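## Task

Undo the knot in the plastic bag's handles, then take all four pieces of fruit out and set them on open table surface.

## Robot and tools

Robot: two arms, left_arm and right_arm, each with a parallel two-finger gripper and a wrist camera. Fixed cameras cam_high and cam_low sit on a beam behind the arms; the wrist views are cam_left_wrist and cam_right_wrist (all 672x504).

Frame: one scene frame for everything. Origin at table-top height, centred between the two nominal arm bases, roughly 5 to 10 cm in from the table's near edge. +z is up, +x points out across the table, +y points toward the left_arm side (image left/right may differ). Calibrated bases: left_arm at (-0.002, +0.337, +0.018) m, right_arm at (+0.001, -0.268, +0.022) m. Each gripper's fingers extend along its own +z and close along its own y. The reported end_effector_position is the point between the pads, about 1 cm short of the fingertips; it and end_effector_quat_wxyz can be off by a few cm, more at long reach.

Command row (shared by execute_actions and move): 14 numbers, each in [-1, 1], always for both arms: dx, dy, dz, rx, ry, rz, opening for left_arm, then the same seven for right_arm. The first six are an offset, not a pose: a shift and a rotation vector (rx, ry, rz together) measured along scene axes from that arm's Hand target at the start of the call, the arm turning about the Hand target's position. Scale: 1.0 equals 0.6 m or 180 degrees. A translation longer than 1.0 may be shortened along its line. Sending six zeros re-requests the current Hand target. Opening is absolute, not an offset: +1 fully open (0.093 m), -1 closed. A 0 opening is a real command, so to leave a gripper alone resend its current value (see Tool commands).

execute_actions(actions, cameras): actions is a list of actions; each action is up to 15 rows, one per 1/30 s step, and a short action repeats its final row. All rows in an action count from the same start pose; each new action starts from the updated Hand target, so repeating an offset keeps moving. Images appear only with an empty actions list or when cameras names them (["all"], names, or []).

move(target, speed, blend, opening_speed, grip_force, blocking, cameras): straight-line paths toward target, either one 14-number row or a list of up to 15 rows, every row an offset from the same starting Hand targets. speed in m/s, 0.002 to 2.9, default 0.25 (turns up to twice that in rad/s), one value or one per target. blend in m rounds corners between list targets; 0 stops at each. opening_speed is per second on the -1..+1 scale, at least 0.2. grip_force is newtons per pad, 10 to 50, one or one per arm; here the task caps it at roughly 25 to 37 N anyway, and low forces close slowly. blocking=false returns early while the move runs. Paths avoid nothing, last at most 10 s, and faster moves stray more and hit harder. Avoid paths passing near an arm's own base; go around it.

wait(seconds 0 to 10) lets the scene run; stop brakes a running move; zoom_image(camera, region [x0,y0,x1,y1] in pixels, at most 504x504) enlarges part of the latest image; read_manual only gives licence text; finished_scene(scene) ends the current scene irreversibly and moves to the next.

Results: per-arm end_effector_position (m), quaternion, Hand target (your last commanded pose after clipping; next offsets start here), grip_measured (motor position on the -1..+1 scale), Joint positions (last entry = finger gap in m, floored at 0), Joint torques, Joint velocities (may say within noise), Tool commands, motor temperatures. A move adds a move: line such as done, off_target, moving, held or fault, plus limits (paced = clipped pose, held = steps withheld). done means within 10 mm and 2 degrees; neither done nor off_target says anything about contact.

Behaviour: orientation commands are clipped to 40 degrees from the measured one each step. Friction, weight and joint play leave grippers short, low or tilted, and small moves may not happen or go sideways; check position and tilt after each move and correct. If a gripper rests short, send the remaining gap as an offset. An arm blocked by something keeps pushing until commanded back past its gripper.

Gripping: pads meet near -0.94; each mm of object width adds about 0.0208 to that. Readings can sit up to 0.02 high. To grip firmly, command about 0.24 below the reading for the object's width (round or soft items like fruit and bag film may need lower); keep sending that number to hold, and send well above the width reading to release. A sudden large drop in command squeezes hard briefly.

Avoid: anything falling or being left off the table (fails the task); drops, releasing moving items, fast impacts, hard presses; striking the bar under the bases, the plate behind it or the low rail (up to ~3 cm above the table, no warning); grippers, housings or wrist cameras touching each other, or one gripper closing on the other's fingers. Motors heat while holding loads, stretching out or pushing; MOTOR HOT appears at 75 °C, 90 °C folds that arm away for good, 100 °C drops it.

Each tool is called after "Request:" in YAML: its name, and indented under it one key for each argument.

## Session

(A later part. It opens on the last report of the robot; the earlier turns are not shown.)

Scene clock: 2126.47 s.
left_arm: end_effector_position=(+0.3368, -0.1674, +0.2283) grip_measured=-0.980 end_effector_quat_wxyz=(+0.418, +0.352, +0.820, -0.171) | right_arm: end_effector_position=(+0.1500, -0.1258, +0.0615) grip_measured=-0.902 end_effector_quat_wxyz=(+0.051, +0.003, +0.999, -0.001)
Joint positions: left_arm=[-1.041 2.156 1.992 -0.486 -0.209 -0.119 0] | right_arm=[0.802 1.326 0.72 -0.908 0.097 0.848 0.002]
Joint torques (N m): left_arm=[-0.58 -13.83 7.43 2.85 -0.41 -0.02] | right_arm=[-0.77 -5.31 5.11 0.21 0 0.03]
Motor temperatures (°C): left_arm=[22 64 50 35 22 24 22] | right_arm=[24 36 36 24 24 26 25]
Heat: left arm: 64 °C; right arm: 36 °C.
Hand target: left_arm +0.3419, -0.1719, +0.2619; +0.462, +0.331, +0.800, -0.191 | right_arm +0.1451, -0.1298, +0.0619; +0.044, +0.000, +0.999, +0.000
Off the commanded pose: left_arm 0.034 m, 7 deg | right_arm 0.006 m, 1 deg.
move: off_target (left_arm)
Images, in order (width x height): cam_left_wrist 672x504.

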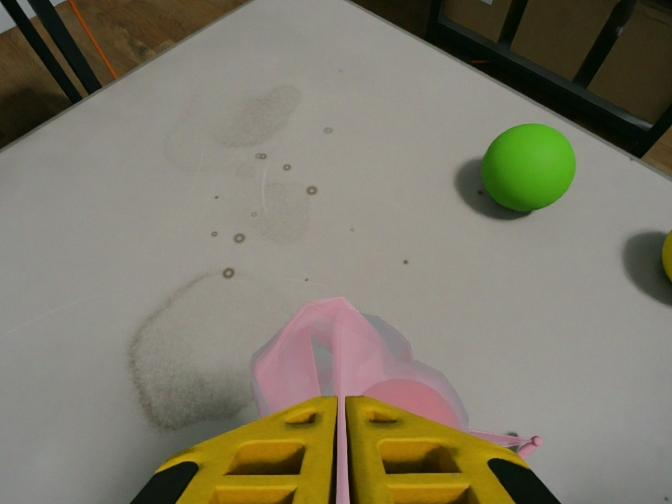

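Request:
wait:
  seconds: 0.1
  cameras: ["cam_high"]

Request:
zoom_image:
  camera: "cam_high"
  region: [330, 100, 480, 250]

Scene clock: 2130.43 s.
left_arm: end_effector_position=(+0.3368, -0.1674, +0.2283) grip_measured=-0.980 end_effector_quat_wxyz=(+0.418, +0.352, +0.820, -0.171) | right_arm: end_effector_position=(+0.1500, -0.1258, +0.0615) grip_measured=-0.902 end_effector_quat_wxyz=(+0.051, +0.003, +0.999, -0.001)
Joint positions: left_arm=[-1.041 2.156 1.992 -0.486 -0.209 -0.119 0] | right_arm=[0.802 1.326 0.72 -0.908 0.097 0.848 0.002]
Joint torques (N m): left_arm=[-0.66 -13.79 7.45 2.83 -0.42 -0.02] | right_arm=[-0.7 -5.23 4.94 0.19 0.02 0.01]
Motor temperatures (°C): left_arm=[22 65 49 37 22 24 22] | right_arm=[24 36 36 24 24 26 25]
Heat: left arm: 65 °C; right arm: 36 °C.
Hand target: left_arm +0.3419, -0.1719, +0.2619; +0.462, +0.331, +0.800, -0.191 | right_arm +0.1451, -0.1298, +0.0619; +0.044, +0.000, +0.999, +0.000
Tool commands: left_gripper/opening=-1.0 right_gripper/opening=-1.0
Off the commanded pose: left_arm 0.034 m, 7 deg | right_arm 0.006 m, 1 deg.
wait: 0.10 s; at rest from the start
Images, in order (width x height): cam_high 672x504.

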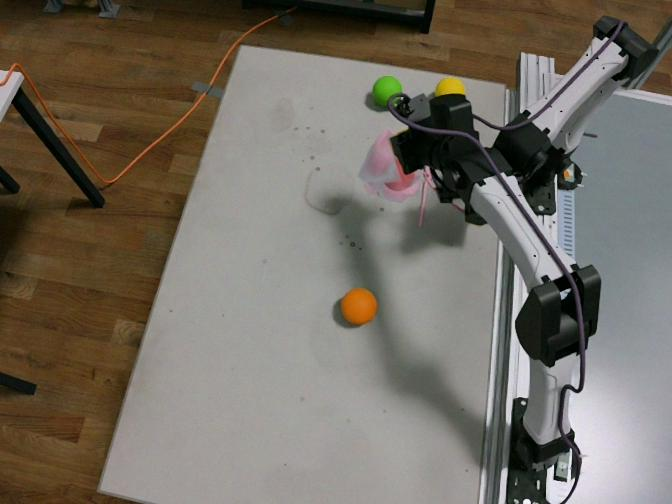

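Scaled by 3.360 from the camera's 672x504 image, which has a finer 960x720 frame.

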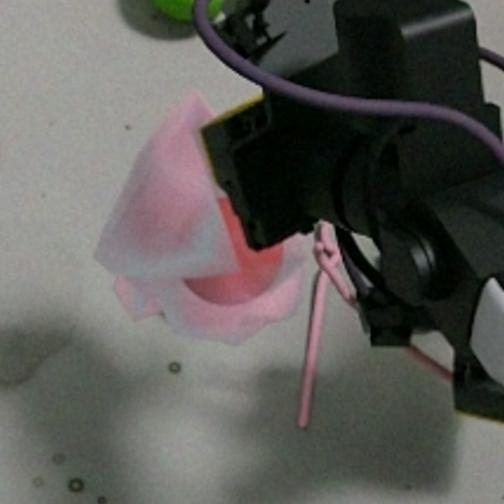

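Request:
move:
  target:
    - [-0.03,-0.02,0.12,0,0,0,-1, 0,0,0,0,0,0,-1]
  speed: 0.08
  cameras: ["cam_left_wrist","cam_high"]

Scene clock: 2135.83 s.
left_arm: end_effector_position=(+0.3086, -0.1753, +0.2795) grip_measured=-0.980 end_effector_quat_wxyz=(+0.397, +0.371, +0.823, -0.166) | right_arm: end_effector_position=(+0.1636, -0.1278, +0.0674) grip_measured=-0.902 end_effector_quat_wxyz=(+0.089, +0.009, +0.996, -0.003)
Joint positions: left_arm=[-1.093 2.23 2.359 -0.83 -0.223 -0.138 0] | right_arm=[0.796 1.303 0.72 -0.882 0.157 0.848 0.002]
Joint torques (N m): left_arm=[-0.27 -12.16 14.09 2.66 -0.79 -0.11] | right_arm=[-0.36 -3.38 5.31 0.08 -0.53 0.04]
Motor temperatures (°C): left_arm=[22 66 50 39 22 24 22] | right_arm=[24 36 36 24 24 26 25]
Heat: left arm: 66 °C; right arm: 36 °C.
Hand target: left_arm +0.3238, -0.1840, +0.3340; +0.462, +0.331, +0.800, -0.191 | right_arm +0.1451, -0.1298, +0.0619; +0.044, +0.000, +0.999, +0.000
Off the commanded pose: left_arm 0.057 m, 10 deg | right_arm 0.019 m, 5 deg.
move: off_target (left_arm, right_arm)
Images, in order (width x height): cam_high 672x504, cam_left_wrist 672x504.

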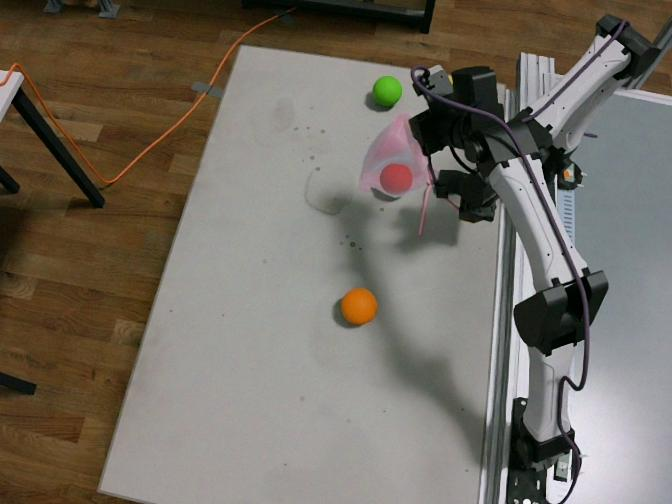

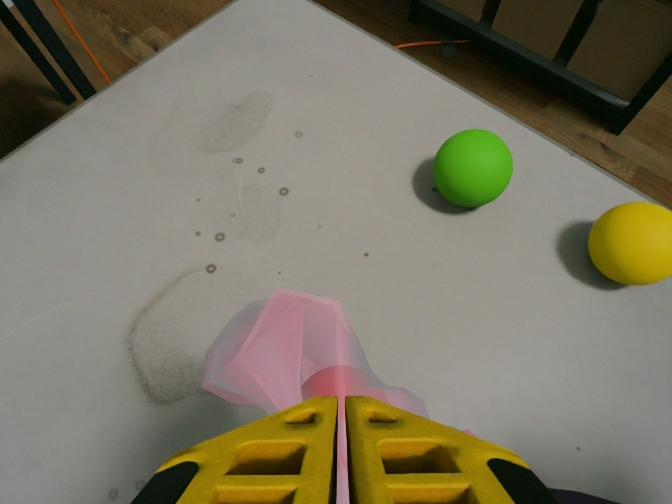

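Request:
zoom_image:
  camera: "cam_high"
  region: [330, 90, 480, 240]

Scaled by 3.360 from the camera's 672x504 image, which has a finer 960x720 frame.

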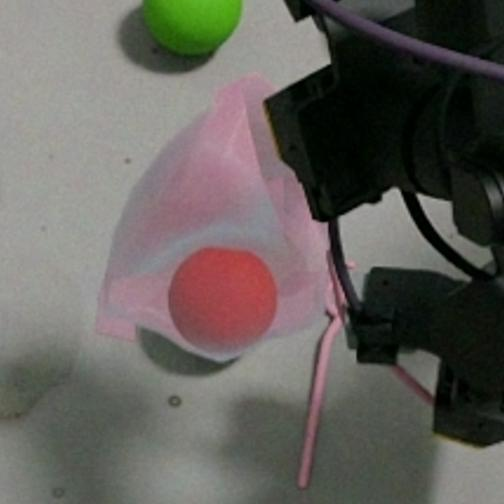

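Request:
move:
  target:
    - [0,0,0,0,0,0,-1, 0.0,0.0,0.0,0,0,0,-0.3]
    - [0,0,0,0,0,0,-1, -0.02,-0.07,0.02,0,0,0,-0.3]
    - [0,0,0,0,0,0,-1, 0.03,-0.23,0.18,0.0,-0.1944,0,-0.3]
  speed: [0.1,0.1,0.25]
  opening_speed: 1.0
  cameras: ["cam_right_wrist","cam_high"]

Scene clock: 2153.70 s.
left_arm: end_effector_position=(+0.3192, -0.1791, +0.3215) grip_measured=-0.980 end_effector_quat_wxyz=(+0.443, +0.345, +0.807, -0.182) | right_arm: end_effector_position=(+0.1586, -0.2690, +0.1646) grip_measured=-0.302 end_effector_quat_wxyz=(+0.327, +0.002, +0.945, -0.005)
Joint positions: left_arm=[-1.092 2.256 2.493 -0.83 -0.259 -0.138 0] | right_arm=[0.077 0.422 0.642 -1.121 0.102 0.083 0.031]
Joint torques (N m): left_arm=[-0.29 -10.06 10.24 2.41 -0.35 -0.07] | right_arm=[-1.17 1.29 6.78 1.65 -0.04 0.04]
Motor temperatures (°C): left_arm=[22 67 58 41 22 24 22] | right_arm=[24 35 36 24 24 26 25]
Heat: left arm: 67 °C; right arm: 36 °C.
Hand target: left_arm +0.3240, -0.1839, +0.3338; +0.462, +0.331, +0.800, -0.191 | right_arm +0.1631, -0.2678, +0.1699; +0.342, +0.000, +0.940, +0.000
Off the commanded pose: left_arm 0.014 m, 3 deg | right_arm 0.007 m, 2 deg.
move: off_target (left_arm)
Images, in order (width x height): cam_high 672x504, cam_right_wrist 672x504.

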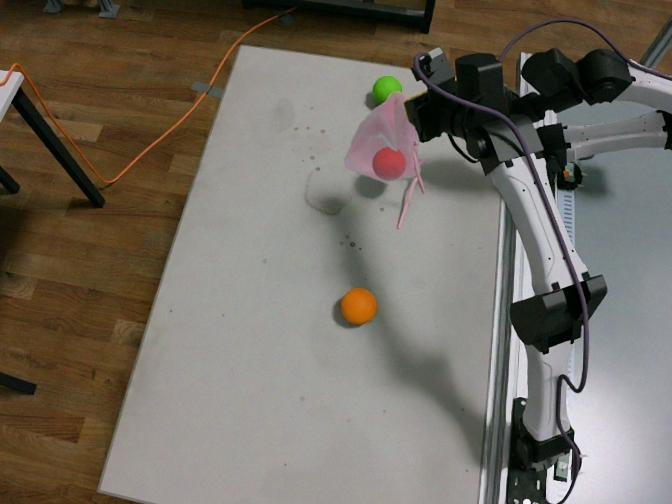

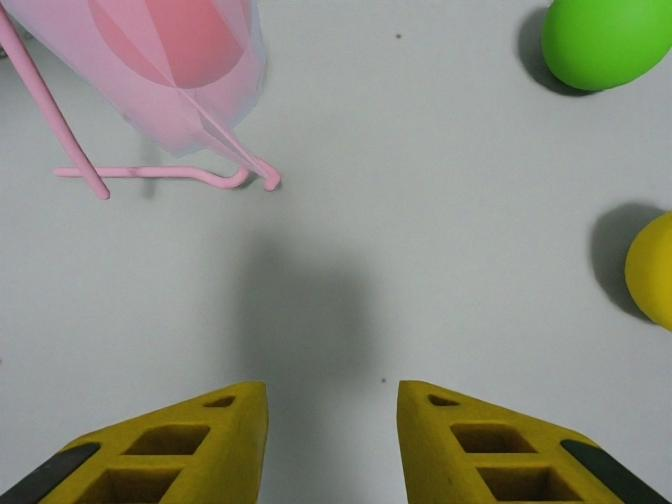

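Request:
zoom_image:
  camera: "cam_high"
  region: [320, 70, 460, 240]

Scaled by 2.965 from the camera's 672x504 image, which has a finer 960x720 frame.

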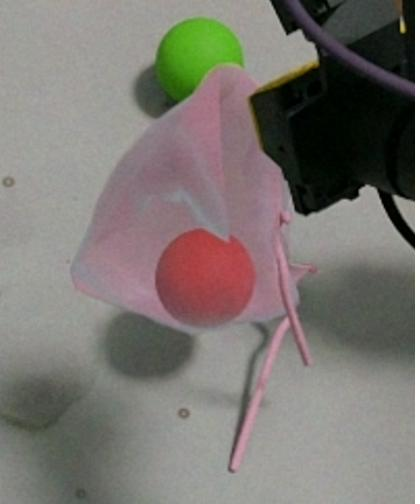

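Request:
move:
  target:
    - [0.02,0.02,-0.16,0,0,0,-1, 0,0,0,0,0,0,-0.3]
    - [0.08,0.05,-0.22,0,0,-0.1,-1, 0,0,0,0,0,0,-0.3]
  speed: [0.1,0.1]
  blend: [0.02,0]
  cameras: ["cam_right_wrist","cam_high","cam_left_wrist"]

Scene clock: 2178.73 s.
left_arm: end_effector_position=(+0.3701, -0.1489, +0.2004) grip_measured=-0.980 end_effector_quat_wxyz=(+0.414, +0.447, +0.752, -0.252) | right_arm: end_effector_position=(+0.1586, -0.2689, +0.1646) grip_measured=-0.302 end_effector_quat_wxyz=(+0.327, +0.002, +0.945, -0.004)
Joint positions: left_arm=[-0.876 2.126 1.78 -0.227 0.164 0.115 0] | right_arm=[0.077 0.422 0.642 -1.121 0.101 0.083 0.031]
Joint torques (N m): left_arm=[-0.1 -10.35 7.31 2.66 0.31 0.21] | right_arm=[-1.16 1.25 6.91 1.62 -0.08 0.03]
Motor temperatures (°C): left_arm=[22 60 55 42 22 24 22] | right_arm=[24 33 37 27 24 26 25]
Heat: left arm: 60 °C; right arm: 37 °C.
Hand target: left_arm +0.3719, -0.1540, +0.2020; +0.427, +0.452, +0.738, -0.261 | right_arm +0.1631, -0.2679, +0.1699; +0.342, +0.000, +0.940, +0.000
Off the commanded pose: left_arm 0.006 m, 2 deg | right_arm 0.007 m, 2 deg.
move: done
Images, in order (width x height): cam_high 672x504, cam_left_wrist 672x504, cam_right_wrist 672x504.

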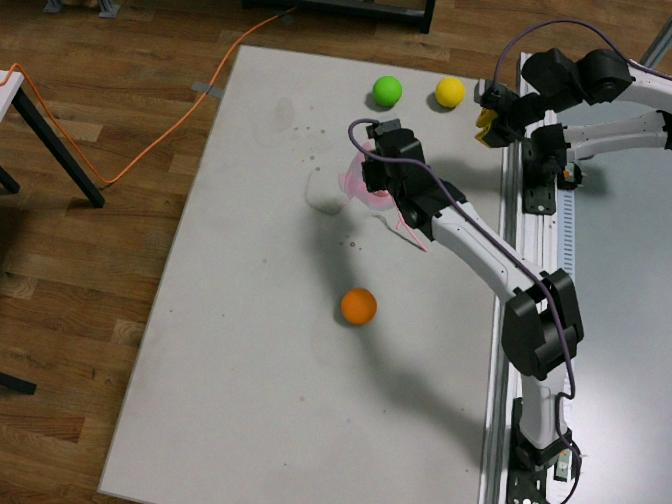

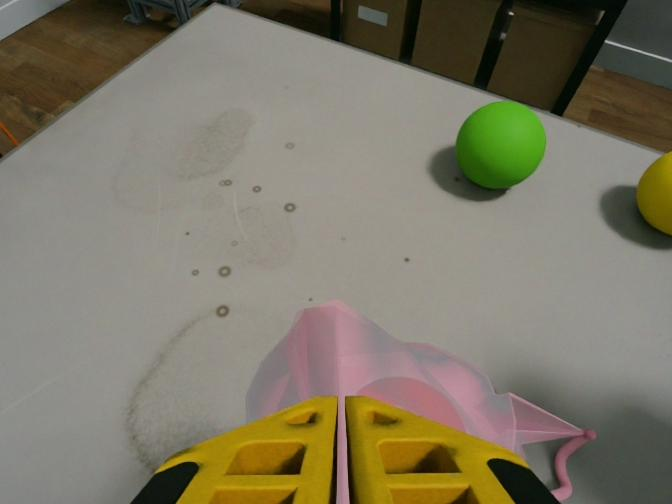

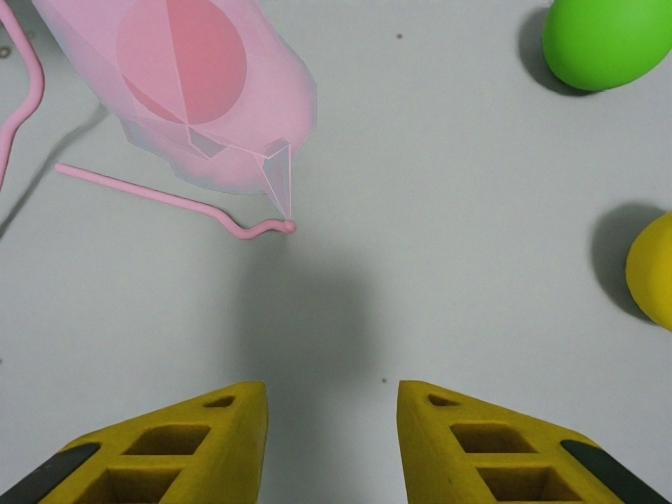

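Request:
move:
  target:
    - [0.07,0.02,-0.08,0,0,-0.05,-1, 0,0,0,0,0,0,-0.3]
    - [0.147,0.04,-0.16,0,0,-0.1,-1, 0,0,0,0,0,0,-0.3]
  speed: [0.12,0.12]
  blend: [0.03,0]
  cameras: ["cam_right_wrist","cam_high"]

Scene clock: 2184.87 s.
left_arm: end_effector_position=(+0.4652, -0.1291, +0.1129) grip_measured=-0.980 end_effector_quat_wxyz=(+0.400, +0.554, +0.658, -0.317) | right_arm: end_effector_position=(+0.1586, -0.2689, +0.1646) grip_measured=-0.302 end_effector_quat_wxyz=(+0.327, +0.002, +0.945, -0.004)
Joint positions: left_arm=[-0.637 2.523 2.102 -0.219 0.617 0.453 0] | right_arm=[0.077 0.422 0.642 -1.121 0.101 0.083 0.031]
Joint torques (N m): left_arm=[-0.23 -11.36 10.73 1.43 0.6 0.21] | right_arm=[-1.11 1.28 6.89 1.58 -0.08 0.02]
Motor temperatures (°C): left_arm=[22 60 55 42 22 24 22] | right_arm=[24 33 38 27 24 26 25]
Heat: left arm: 60 °C; right arm: 38 °C.
Hand target: left_arm +0.4600, -0.1300, +0.1059; +0.381, +0.562, +0.659, -0.325 | right_arm +0.1631, -0.2679, +0.1699; +0.342, +0.000, +0.940, +0.000
Off the commanded pose: left_arm 0.009 m, 3 deg | right_arm 0.007 m, 2 deg.
move: off_target (left_arm)
Images, in order (width x height): cam_high 672x504, cam_right_wrist 672x504.

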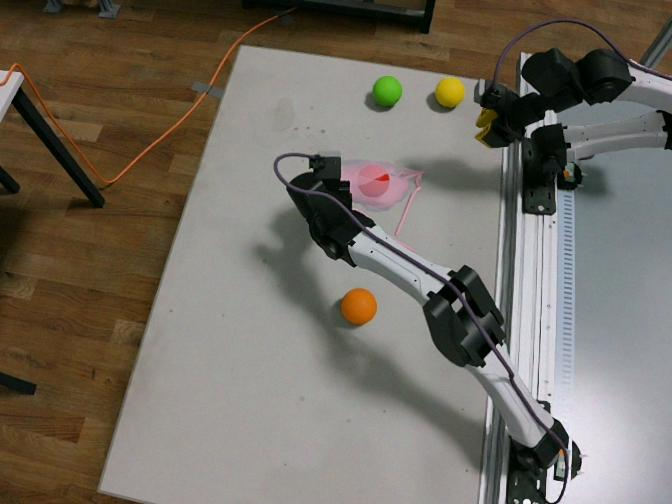

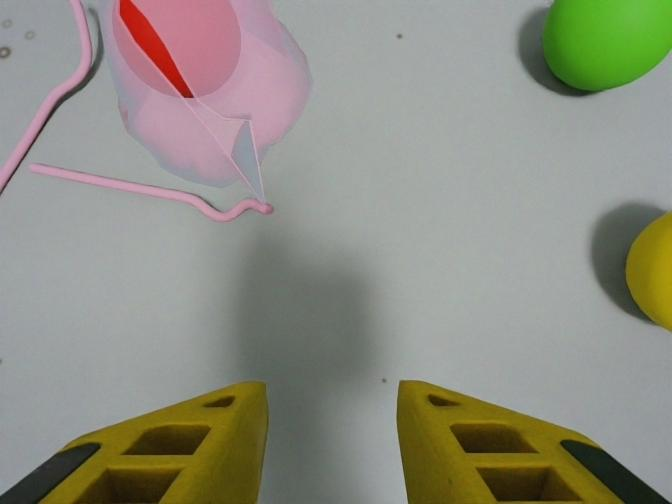

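Request:
zoom_image:
  camera: "cam_right_wrist"
  region: [60, 0, 340, 230]

Request:
zoom_image:
  camera: "cam_high"
  region: [320, 140, 440, 250]

Scaled by 1.800 from the camera's 672x504 image, which has a finer 960x720 frame.

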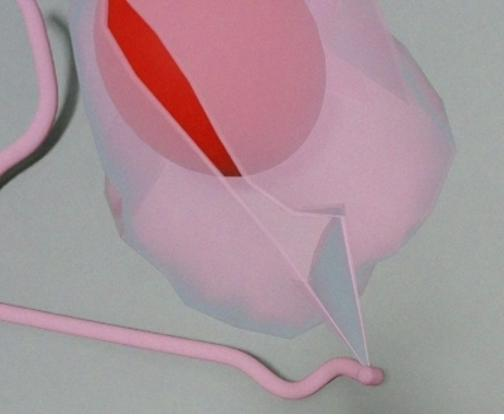

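Scaled by 4.200 from the camera's 672x504 image, which has a finer 960x720 frame.

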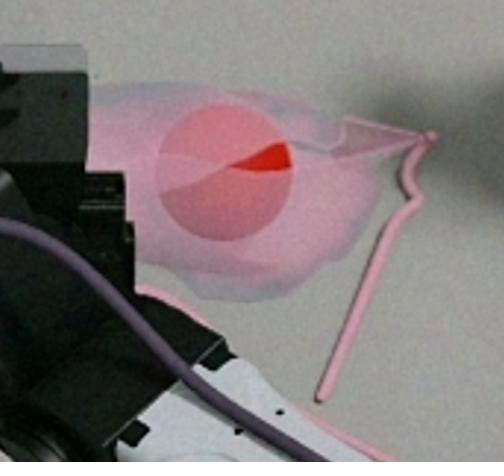

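Request:
move:
  target:
    - [0,0,0,0,0,0,-1, 0.278,-0.0535,0.05,-0.1522,0.1522,0.4831,-1]
  speed: 0.4
  cameras: ["cam_right_wrist"]

Scene clock: 2204.13 s.
left_arm: end_effector_position=(+0.4650, -0.1290, +0.1127) grip_measured=-0.980 end_effector_quat_wxyz=(+0.399, +0.555, +0.658, -0.317) | right_arm: end_effector_position=(+0.3276, -0.3012, +0.1988) grip_measured=-0.983 end_effector_quat_wxyz=(-0.038, +0.699, -0.713, -0.031)
Joint positions: left_arm=[-0.637 2.523 2.102 -0.22 0.617 0.453 0] | right_arm=[-0.175 1.787 1.75 -1.525 -0.078 -1.682 0]
Joint torques (N m): left_arm=[-0.34 -11.34 10.71 1.41 0.59 0.18] | right_arm=[0.58 -6.39 8.4 0.06 -0.02 0.02]
Motor temperatures (°C): left_arm=[22 65 57 40 22 24 22] | right_arm=[24 32 38 28 24 26 25]
Heat: left arm: 65 °C; right arm: 38 °C.
Hand target: left_arm +0.4600, -0.1300, +0.1059; +0.381, +0.562, +0.659, -0.325 | right_arm +0.3299, -0.2999, +0.1999; -0.031, +0.707, -0.706, -0.031
Off the commanded pose: left_arm 0.009 m, 2 deg | right_arm 0.003 m, 1 deg.
move: done
Images, in order (width x height): cam_right_wrist 672x504.

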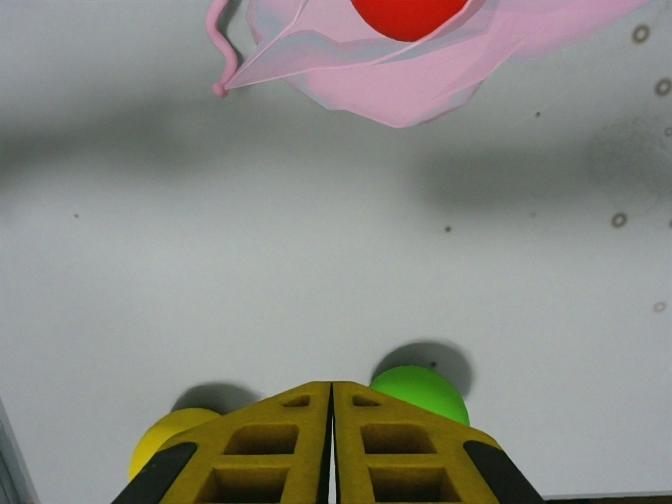

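Request:
move:
  target:
    - [0,0,0,0,0,0,-1, 0.02,0.13,0.04,0,0,0,-1]
  speed: 0.2
  cameras: ["cam_right_wrist","cam_high"]

Scene clock: 2208.67 s.
left_arm: end_effector_position=(+0.4650, -0.1290, +0.1127) grip_measured=-0.980 end_effector_quat_wxyz=(+0.399, +0.555, +0.658, -0.317) | right_arm: end_effector_position=(+0.3404, -0.2220, +0.2233) grip_measured=-0.983 end_effector_quat_wxyz=(-0.056, +0.708, -0.703, -0.013)
Joint positions: left_arm=[-0.637 2.523 2.102 -0.22 0.617 0.453 0] | right_arm=[0.069 1.804 1.863 -1.552 -0.07 -1.464 0]
Joint torques (N m): left_arm=[-0.23 -11.38 10.76 1.4 0.6 0.15] | right_arm=[-0.24 -6.53 8.06 0.17 -0.07 0.27]
Motor temperatures (°C): left_arm=[22 66 57 39 22 24 22] | right_arm=[24 33 38 27 24 26 25]
Heat: left arm: 66 °C; right arm: 38 °C.
Hand target: left_arm +0.4600, -0.1300, +0.1059; +0.381, +0.562, +0.659, -0.325 | right_arm +0.3419, -0.2220, +0.2240; -0.031, +0.706, -0.706, -0.031
Off the commanded pose: left_arm 0.009 m, 2 deg | right_arm 0.002 m, 4 deg.
joint sent to its limit (right arm) — joint 4 (wrist pitch), lower limit. The joint targets are off in orientation, not in position.
move: off_target (right_arm)
Images, in order (width x height): cam_high 672x504, cam_right_wrist 672x504.

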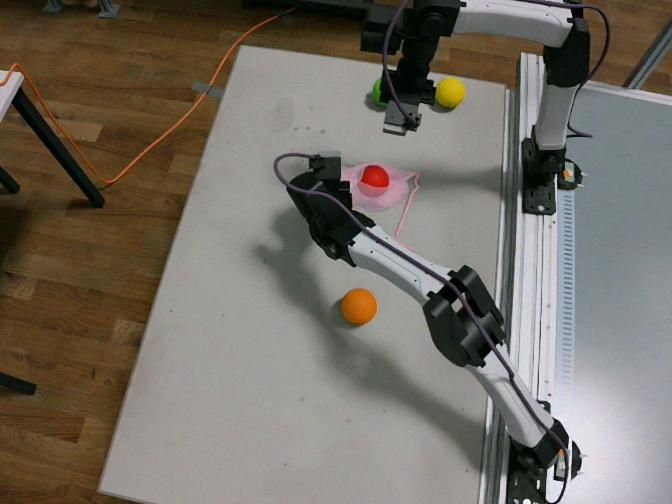

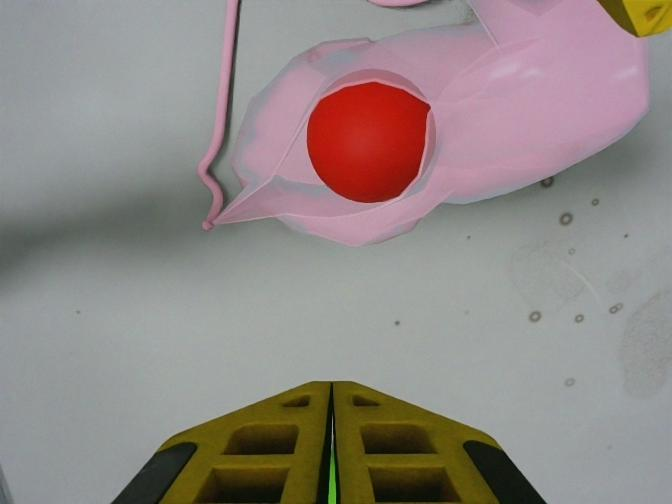

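Request:
zoom_image:
  camera: "cam_right_wrist"
  region: [195, 0, 515, 260]

Scaled by 1.575 from the camera's 672x504 image, which has a finer 960x720 frame.

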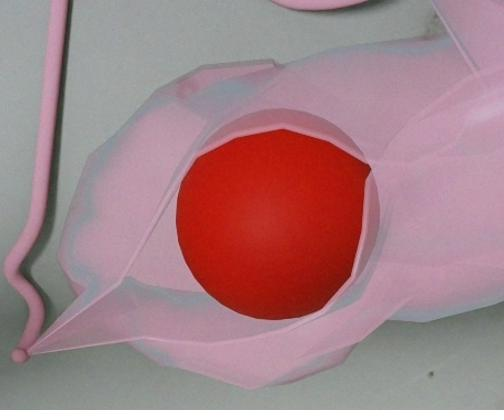

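Request:
move:
  target:
    - [0.05,0.02,-0.06,0,0,0,-1, 0.0,0,0,0,0,0,-1]
  speed: 0.06
  cameras: ["cam_right_wrist"]

Scene clock: 2224.77 s.
left_arm: end_effector_position=(+0.4942, -0.1191, +0.0771) grip_measured=-0.980 end_effector_quat_wxyz=(+0.399, +0.556, +0.657, -0.317) | right_arm: end_effector_position=(+0.3404, -0.2220, +0.2233) grip_measured=-0.983 end_effector_quat_wxyz=(-0.056, +0.708, -0.703, -0.013)
Joint positions: left_arm=[-0.59 2.666 2.24 -0.238 0.655 0.493 0] | right_arm=[0.069 1.804 1.863 -1.552 -0.07 -1.464 0]
Joint torques (N m): left_arm=[-0.02 -11.85 10.73 1.45 0.67 0.17] | right_arm=[-0.2 -6.52 8.17 0.22 -0.07 0.22]
Motor temperatures (°C): left_arm=[22 67 58 39 22 24 22] | right_arm=[24 34 39 26 24 26 25]
Heat: left arm: 67 °C; right arm: 39 °C.
Hand target: left_arm +0.4902, -0.1179, +0.0700; +0.381, +0.562, +0.659, -0.325 | right_arm +0.3419, -0.2220, +0.2240; -0.031, +0.707, -0.706, -0.031
Off the commanded pose: left_arm 0.008 m, 2 deg | right_arm 0.002 m, 4 deg.
joint sent to its limit (right arm) — joint 4 (wrist pitch), lower limit. The joint targets are off in orientation, not in position.
move: off_target (right_arm)
Images, in order (width x height): cam_right_wrist 672x504.

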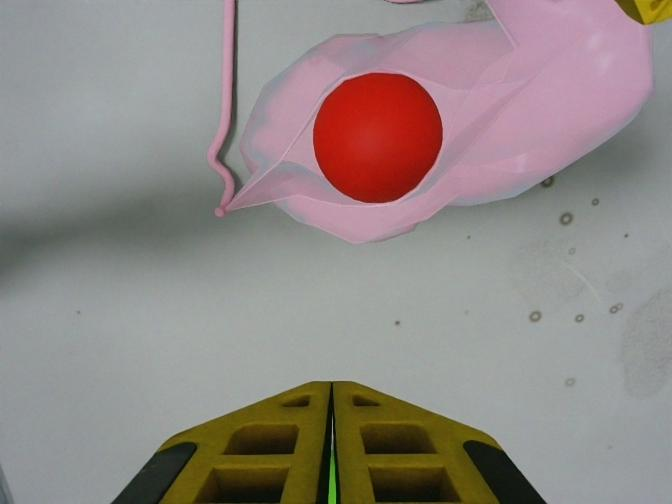

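Request:
zoom_image:
  camera: "cam_right_wrist"
  region: [205, 20, 525, 260]

Scaled by 1.575 from the camera's 672x504 image, which has a finer 960x720 frame.

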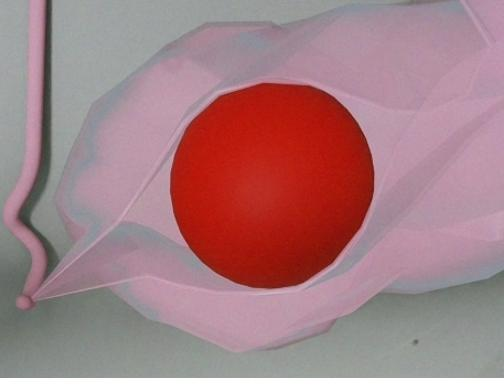

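Request:
move:
  target:
    - [0,0,0,0,0,0,-1, 0.0,0.0,0,0,0,-0.43,0.78]
    - [0,0,0,0,0,0,-1, 0.05,0.078,-0.08,0,0,-0.8611,0.78]
  speed: [0.4,0.4]
  blend: [0.02,0]
  cameras: ["cam_right_wrist"]

Scene clock: 2245.87 s.
left_arm: end_effector_position=(+0.4940, -0.1190, +0.0769) grip_measured=-0.980 end_effector_quat_wxyz=(+0.398, +0.556, +0.657, -0.317) | right_arm: end_effector_position=(+0.3660, -0.1794, +0.1766) grip_measured=+0.778 end_effector_quat_wxyz=(+0.031, +0.537, +0.843, -0.023)
Joint positions: left_arm=[-0.59 2.666 2.24 -0.239 0.655 0.493 0] | right_arm=[0.248 1.974 1.899 -1.488 0.099 1.425 0.083]
Joint torques (N m): left_arm=[0.01 -11.88 10.78 1.37 0.62 0.16] | right_arm=[0.61 -7.72 8.36 0.23 0.22 0.25]
Motor temperatures (°C): left_arm=[22 65 57 38 22 24 23] | right_arm=[24 35 39 26 24 26 25]
Heat: left arm: 65 °C; right arm: 39 °C.
Hand target: left_arm +0.4901, -0.1179, +0.0700; +0.381, +0.562, +0.659, -0.325 | right_arm +0.3719, -0.1751, +0.1760; +0.037, +0.537, +0.843, -0.024
Off the commanded pose: left_arm 0.008 m, 2 deg | right_arm 0.007 m, 1 deg.
move: done; blend cut to 0 m at target 1
Images, in order (width x height): cam_right_wrist 672x504.

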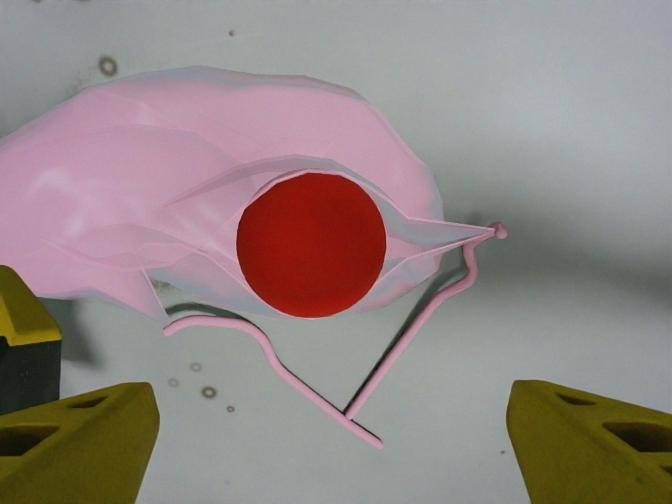

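Request:
zoom_image:
  camera: "cam_right_wrist"
  region: [130, 130, 520, 360]

Scaled by 1.292 from the camera's 672x504 image, which has a finer 960x720 frame.

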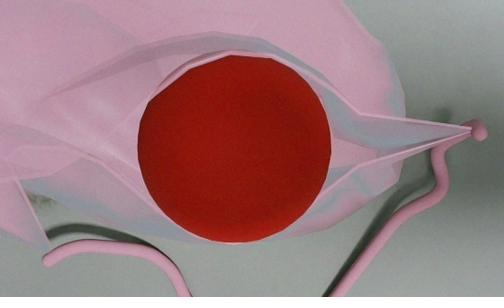

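Request:
move:
  target: [0,0,0,0,0,0,-1, 0.01,0.0185,-0.152,0,0,0,0.78]
  speed: 0.12
  cameras: ["cam_right_wrist"]

Scene clock: 2269.00 s.
left_arm: end_effector_position=(+0.4940, -0.1190, +0.0769) grip_measured=-0.980 end_effector_quat_wxyz=(+0.398, +0.556, +0.657, -0.317) | right_arm: end_effector_position=(+0.3779, -0.1671, +0.0930) grip_measured=+0.778 end_effector_quat_wxyz=(+0.036, +0.537, +0.843, -0.018)
Joint positions: left_arm=[-0.59 2.666 2.24 -0.239 0.655 0.493 0] | right_arm=[0.265 2.021 1.631 -1.161 0.101 1.443 0.083]
Joint torques (N m): left_arm=[-0.01 -11.86 10.71 1.36 0.62 0.18] | right_arm=[0.77 -8.64 5.46 0.39 0.22 0.23]
Motor temperatures (°C): left_arm=[22 65 57 38 22 24 23] | right_arm=[24 37 39 26 24 26 25]
Heat: left arm: 65 °C; right arm: 39 °C.
Hand target: left_arm +0.4901, -0.1179, +0.0700; +0.381, +0.562, +0.659, -0.325 | right_arm +0.3780, -0.1640, +0.0848; +0.037, +0.537, +0.843, -0.024
Off the commanded pose: left_arm 0.008 m, 2 deg | right_arm 0.009 m, 1 deg.
move: done
Images, in order (width x height): cam_right_wrist 672x504.

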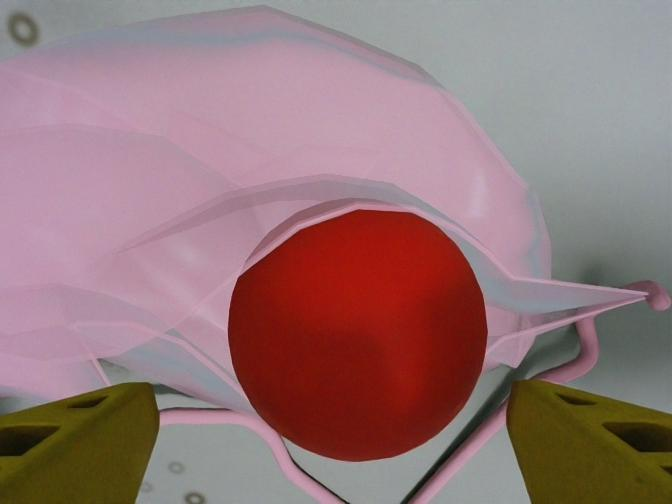

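Request:
move:
  target:
    - [0,0,0,0,0,0,-1, -0.0207,0.0133,-0.02,0,0,0,0.8]
    - [0,0,0,0,0,0,-1, -0.0207,0.0133,-0.045,0,0,0,0.8]
  speed: 0.06
  cameras: ["cam_right_wrist"]

Scene clock: 2277.03 s.
left_arm: end_effector_position=(+0.4940, -0.1190, +0.0769) grip_measured=-0.980 end_effector_quat_wxyz=(+0.398, +0.556, +0.657, -0.317) | right_arm: end_effector_position=(+0.3662, -0.1581, +0.0633) grip_measured=+0.797 end_effector_quat_wxyz=(+0.034, +0.536, +0.843, -0.021)
Joint positions: left_arm=[-0.59 2.666 2.24 -0.239 0.655 0.493 0] | right_arm=[0.296 2.021 1.51 -1.049 0.102 1.472 0.083]
Joint torques (N m): left_arm=[-0.03 -11.86 10.71 1.39 0.62 0.16] | right_arm=[0.39 -9.36 5.04 0.37 0.19 0.27]
Motor temperatures (°C): left_arm=[22 65 57 38 22 24 23] | right_arm=[24 39 38 26 24 26 25]
Heat: left arm: 65 °C; right arm: 39 °C.
Hand target: left_arm +0.4901, -0.1179, +0.0700; +0.381, +0.562, +0.659, -0.325 | right_arm +0.3654, -0.1561, +0.0577; +0.037, +0.537, +0.843, -0.024
Off the commanded pose: left_arm 0.008 m, 2 deg | right_arm 0.006 m, 0 deg.
move: done
Images, in order (width x height): cam_right_wrist 672x504.

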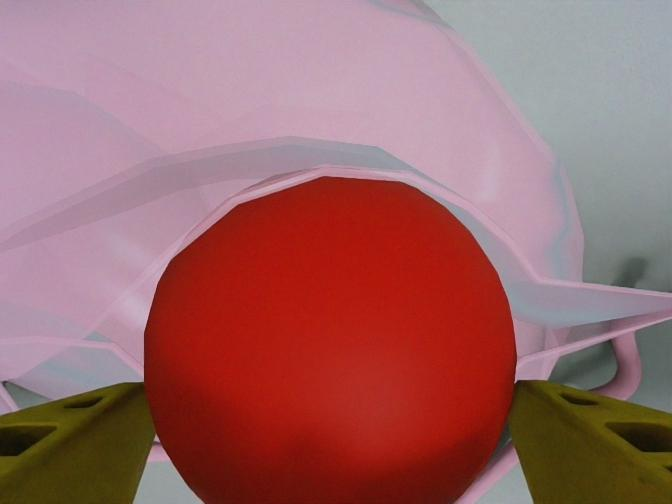

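Request:
move:
  target:
    - [0,0,0,0,0,0,-1, 0.0,0.005,-0.033,0,0,0,0.8]
    - [0,0,0,0,0,0,-1, 0.0,0.005,-0.033,0,0,0,0.2]
  speed: 0.05
  opening_speed: 0.8
  grip_force: [50,25]
  cameras: ["cam_right_wrist"]

Scene clock: 2286.73 s.
left_arm: end_effector_position=(+0.4940, -0.1190, +0.0769) grip_measured=-0.980 end_effector_quat_wxyz=(+0.398, +0.556, +0.657, -0.317) | right_arm: end_effector_position=(+0.3673, -0.1555, +0.0476) grip_measured=+0.262 end_effector_quat_wxyz=(+0.038, +0.537, +0.842, -0.016)
Joint positions: left_arm=[-0.59 2.666 2.24 -0.239 0.655 0.493 0] | right_arm=[0.301 2.036 1.467 -0.981 0.102 1.478 0.058]
Joint torques (N m): left_arm=[-0.05 -11.88 10.77 1.37 0.64 0.17] | right_arm=[0.64 -8.44 5.03 0.37 0.22 0.22]
Motor temperatures (°C): left_arm=[22 65 57 38 22 24 23] | right_arm=[24 40 38 25 24 26 25]
Heat: left arm: 65 °C; right arm: 40 °C.
Hand target: left_arm +0.4902, -0.1179, +0.0700; +0.381, +0.562, +0.659, -0.325 | right_arm +0.3654, -0.1531, +0.0379; +0.036, +0.537, +0.843, -0.024
Off the commanded pose: left_arm 0.008 m, 2 deg | right_arm 0.010 m, 1 deg.
grip_force (N): 50, 25
move: done
Images, in order (width x height): cam_right_wrist 672x504.

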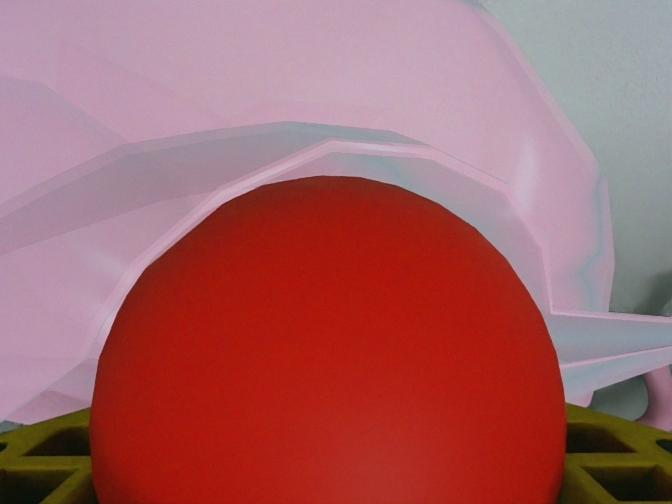

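Request:
move:
  target: [0,0,0,0,0,0,-1, 0.0,0.0,0.2667,0,0,0,0.2]
  speed: 0.08
  cameras: ["cam_right_wrist","cam_high","cam_left_wrist"]

Scene clock: 2293.00 s.
left_arm: end_effector_position=(+0.4931, -0.1193, +0.0772) grip_measured=-0.980 end_effector_quat_wxyz=(+0.398, +0.557, +0.656, -0.319) | right_arm: end_effector_position=(+0.3665, -0.1555, +0.1817) grip_measured=+0.231 end_effector_quat_wxyz=(+0.027, +0.536, +0.843, -0.030)
Joint positions: left_arm=[-0.59 2.666 2.24 -0.24 0.661 0.494 0] | right_arm=[0.309 2.035 2.005 -1.555 0.102 1.486 0.056]
Joint torques (N m): left_arm=[0.01 -11.84 10.78 1.38 0.57 0.17] | right_arm=[0.79 -12.23 7.9 0.06 0.21 0.23]
Motor temperatures (°C): left_arm=[22 65 57 38 22 24 23] | right_arm=[24 40 38 25 24 26 25]
Heat: left arm: 65 °C; right arm: 40 °C.
Hand target: left_arm +0.4902, -0.1179, +0.0700; +0.381, +0.562, +0.659, -0.325 | right_arm +0.3654, -0.1530, +0.1979; +0.037, +0.537, +0.843, -0.024
Off the commanded pose: left_arm 0.008 m, 2 deg | right_arm 0.016 m, 1 deg.
joint sent to its limit (right arm) — joint 4 (wrist pitch), lower limit. The joint targets still meet the commanded pose.
grip_force (N): 50, 25
move: off_target (right_arm)
Images, in order (width x height): cam_high 672x504, cam_left_wrist 672x504, cam_right_wrist 672x504.

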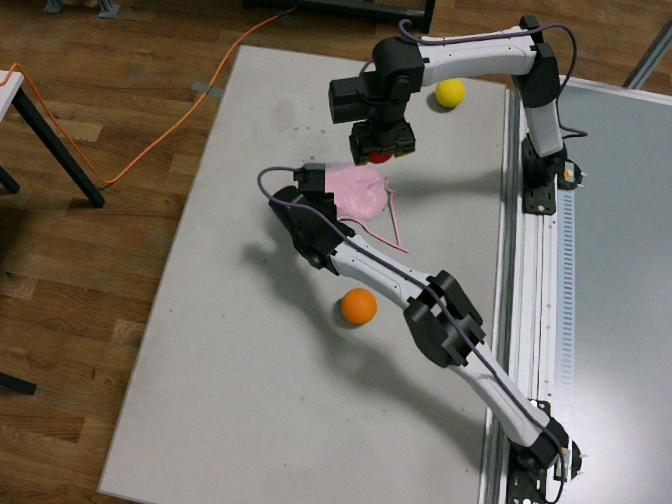

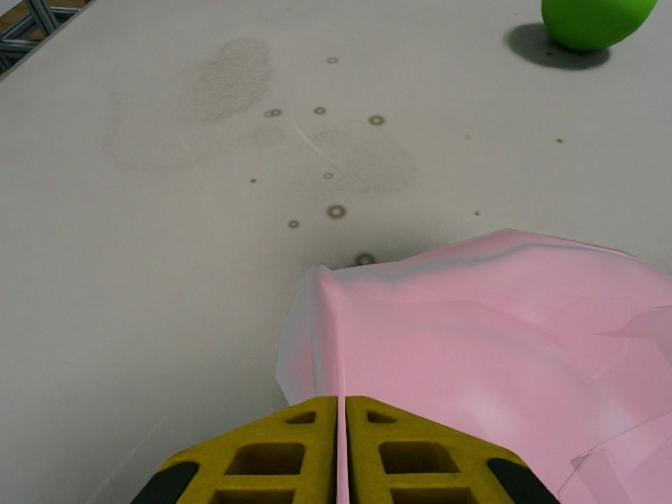

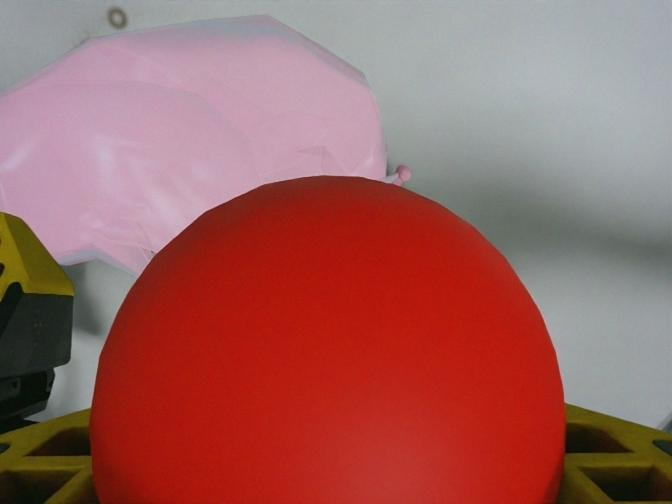

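Request:
move:
  target:
    - [0,0,0,0,0,0,-1, -0.156,-0.258,0.0,0,0,0,0.2]
    - [0,0,0,0,0,0,-1, -0.156,-0.258,-0.2,0,0,0,0.2]
    - [0,0,0,0,0,0,-1, -0.156,-0.258,-0.265,0,0,0,0.2]
  speed: [0.18,0.12,0.04]
  blend: [0.02,0.01,0]
  cameras: ["cam_right_wrist","cam_high"]

Scene clock: 2302.67 s.
left_arm: end_effector_position=(+0.4931, -0.1193, +0.0772) grip_measured=-0.980 end_effector_quat_wxyz=(+0.398, +0.557, +0.656, -0.319) | right_arm: end_effector_position=(+0.2711, -0.3076, +0.0450) grip_measured=+0.230 end_effector_quat_wxyz=(+0.039, +0.538, +0.841, -0.027)
Joint positions: left_arm=[-0.59 2.666 2.24 -0.24 0.661 0.494 0] | right_arm=[-0.124 1.615 0.925 -0.826 0.104 1.055 0.056]
Joint torques (N m): left_arm=[-0.09 -11.82 10.74 1.37 0.54 0.14] | right_arm=[-0.92 -5.08 4.96 0.54 0.03 0.04]
Motor temperatures (°C): left_arm=[22 65 58 38 22 24 23] | right_arm=[24 40 38 25 24 26 25]
Heat: left arm: 65 °C; right arm: 40 °C.
Hand target: left_arm +0.4902, -0.1179, +0.0700; +0.381, +0.562, +0.659, -0.325 | right_arm +0.2718, -0.3079, +0.0390; +0.037, +0.537, +0.843, -0.024
Off the commanded pose: left_arm 0.008 m, 2 deg | right_arm 0.006 m, 1 deg.
grip_force (N): 50, 25
move: done
Images, in order (width x height): cam_high 672x504, cam_right_wrist 672x504.

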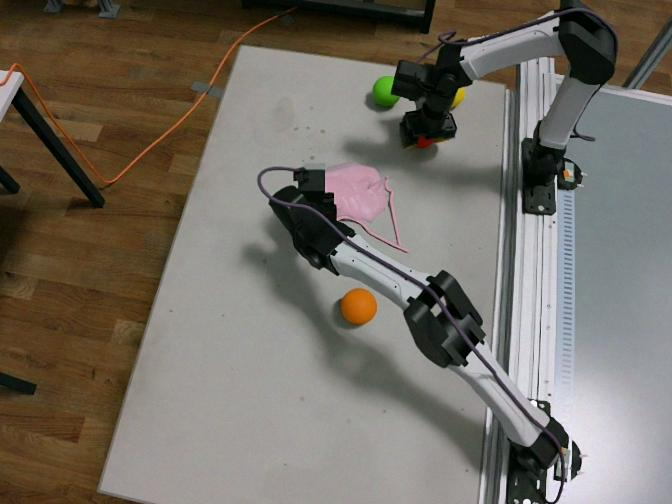

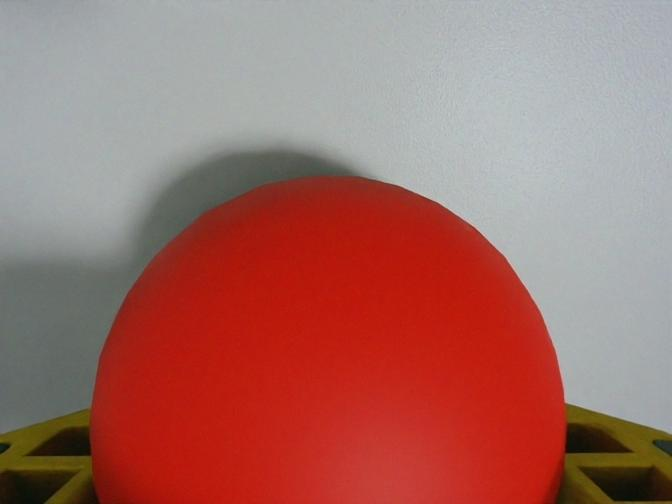

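Request:
move:
  target:
    - [0,0,0,0,0,0,-1, 0.0,0.0,0.0,0,0,0,0.9]
  speed: 0.05
  opening_speed: 0.6
  cameras: ["cam_right_wrist"]

Request:
move:
  target:
    - [0,0,-0.05,0,0,0,-1, 0.0,0.0,0.01,0,0,0,1.0]
    - [0,0,-0.07,0,0,0,-1, 0.0,0.0,0.25,0,0,0,1.0]
    - [0,0,-0.07,0,0,0,0.0, 0.0,0.0,0.25,0,0,0,1.0]
  speed: [0.05,0.12,0.1]
  grip_force: [50,50]
  cameras: ["cam_right_wrist","cam_high","cam_left_wrist"]

Scene clock: 2307.17 s.
left_arm: end_effector_position=(+0.4931, -0.1193, +0.0772) grip_measured=-0.980 end_effector_quat_wxyz=(+0.398, +0.557, +0.656, -0.319) | right_arm: end_effector_position=(+0.2730, -0.3078, +0.0451) grip_measured=+0.897 end_effector_quat_wxyz=(+0.043, +0.538, +0.841, -0.025)
Joint positions: left_arm=[-0.59 2.666 2.24 -0.24 0.661 0.494 0] | right_arm=[-0.124 1.615 0.925 -0.819 0.104 1.055 0.088]
Joint torques (N m): left_arm=[-0.01 -11.89 10.8 1.37 0.56 0.15] | right_arm=[-0.99 -5.08 5.03 0.5 0.07 0.04]
Motor temperatures (°C): left_arm=[22 65 58 37 22 24 23] | right_arm=[24 40 38 25 24 26 25]
Heat: left arm: 65 °C; right arm: 40 °C.
Hand target: left_arm +0.4902, -0.1179, +0.0700; +0.381, +0.562, +0.659, -0.325 | right_arm +0.2718, -0.3079, +0.0390; +0.037, +0.537, +0.843, -0.024
Off the commanded pose: left_arm 0.008 m, 2 deg | right_arm 0.006 m, 1 deg.
grip_force (N): 50, 25
move: done
Images, in order (width x height): cam_right_wrist 672x504.

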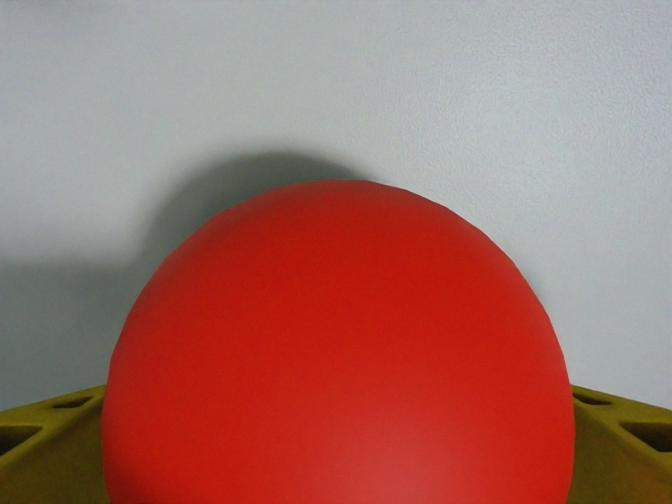

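Scene clock: 2310.60 s.
left_arm: end_effector_position=(+0.4894, -0.1176, +0.0388) grip_measured=-0.002 end_effector_quat_wxyz=(+0.374, +0.558, +0.668, -0.321) | right_arm: end_effector_position=(+0.2712, -0.3103, +0.1770) grip_measured=+1.000 end_effector_quat_wxyz=(+0.026, +0.538, +0.842, -0.034)
Joint positions: left_arm=[-0.59 2.727 2.24 -0.236 0.661 0.5 0.045] | right_arm=[-0.124 1.548 1.397 -1.396 0.104 1.055 0.093]
Joint torques (N m): left_arm=[0.14 -11.79 6.72 2.27 0.62 0.18] | right_arm=[0.09 -7.69 8.24 0.11 0.04 0.13]
Motor temperatures (°C): left_arm=[22 65 57 38 22 24 23] | right_arm=[24 40 38 25 24 26 25]
Heat: left arm: 65 °C; right arm: 40 °C.
Hand target: left_arm +0.4902, -0.1179, +0.0280; +0.381, +0.562, +0.659, -0.325 | right_arm +0.2718, -0.3079, +0.1889; +0.037, +0.537, +0.843, -0.024
Off the commanded pose: left_arm 0.011 m, 1 deg | right_arm 0.012 m, 2 deg.
move: off_target (left_arm, right_arm); target 3's new opening was sent with left_arm's hand 0.011 m and 1 deg from that target
Images, in order (width x height): cam_high 672x504, cam_left_wrist 672x504, cam_right_wrist 672x504.

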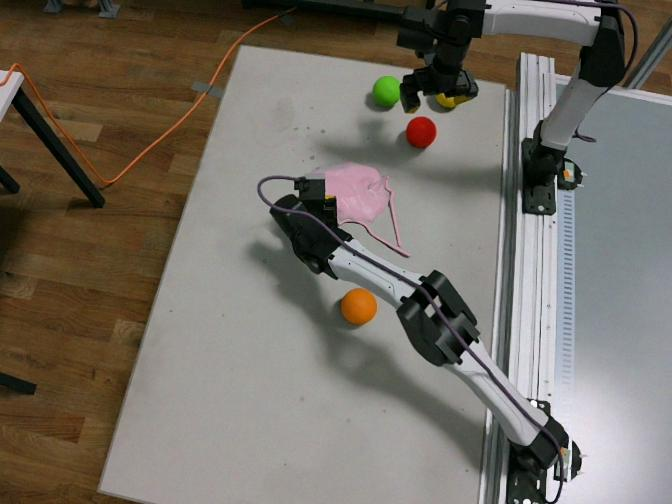

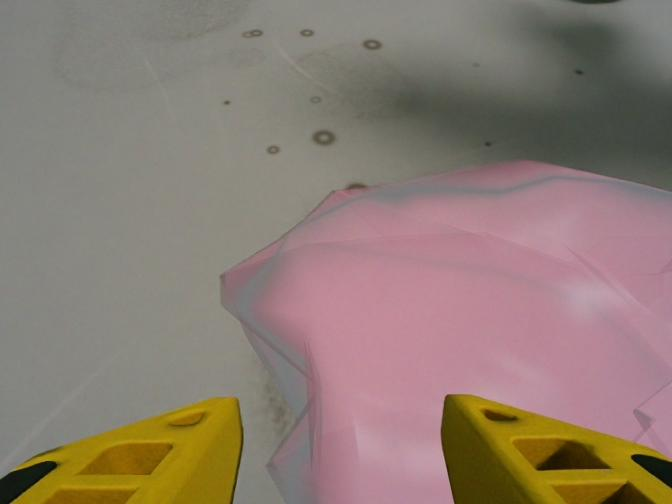

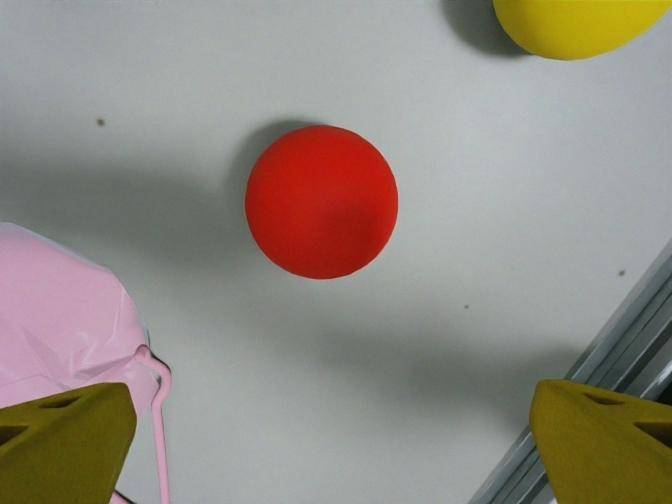

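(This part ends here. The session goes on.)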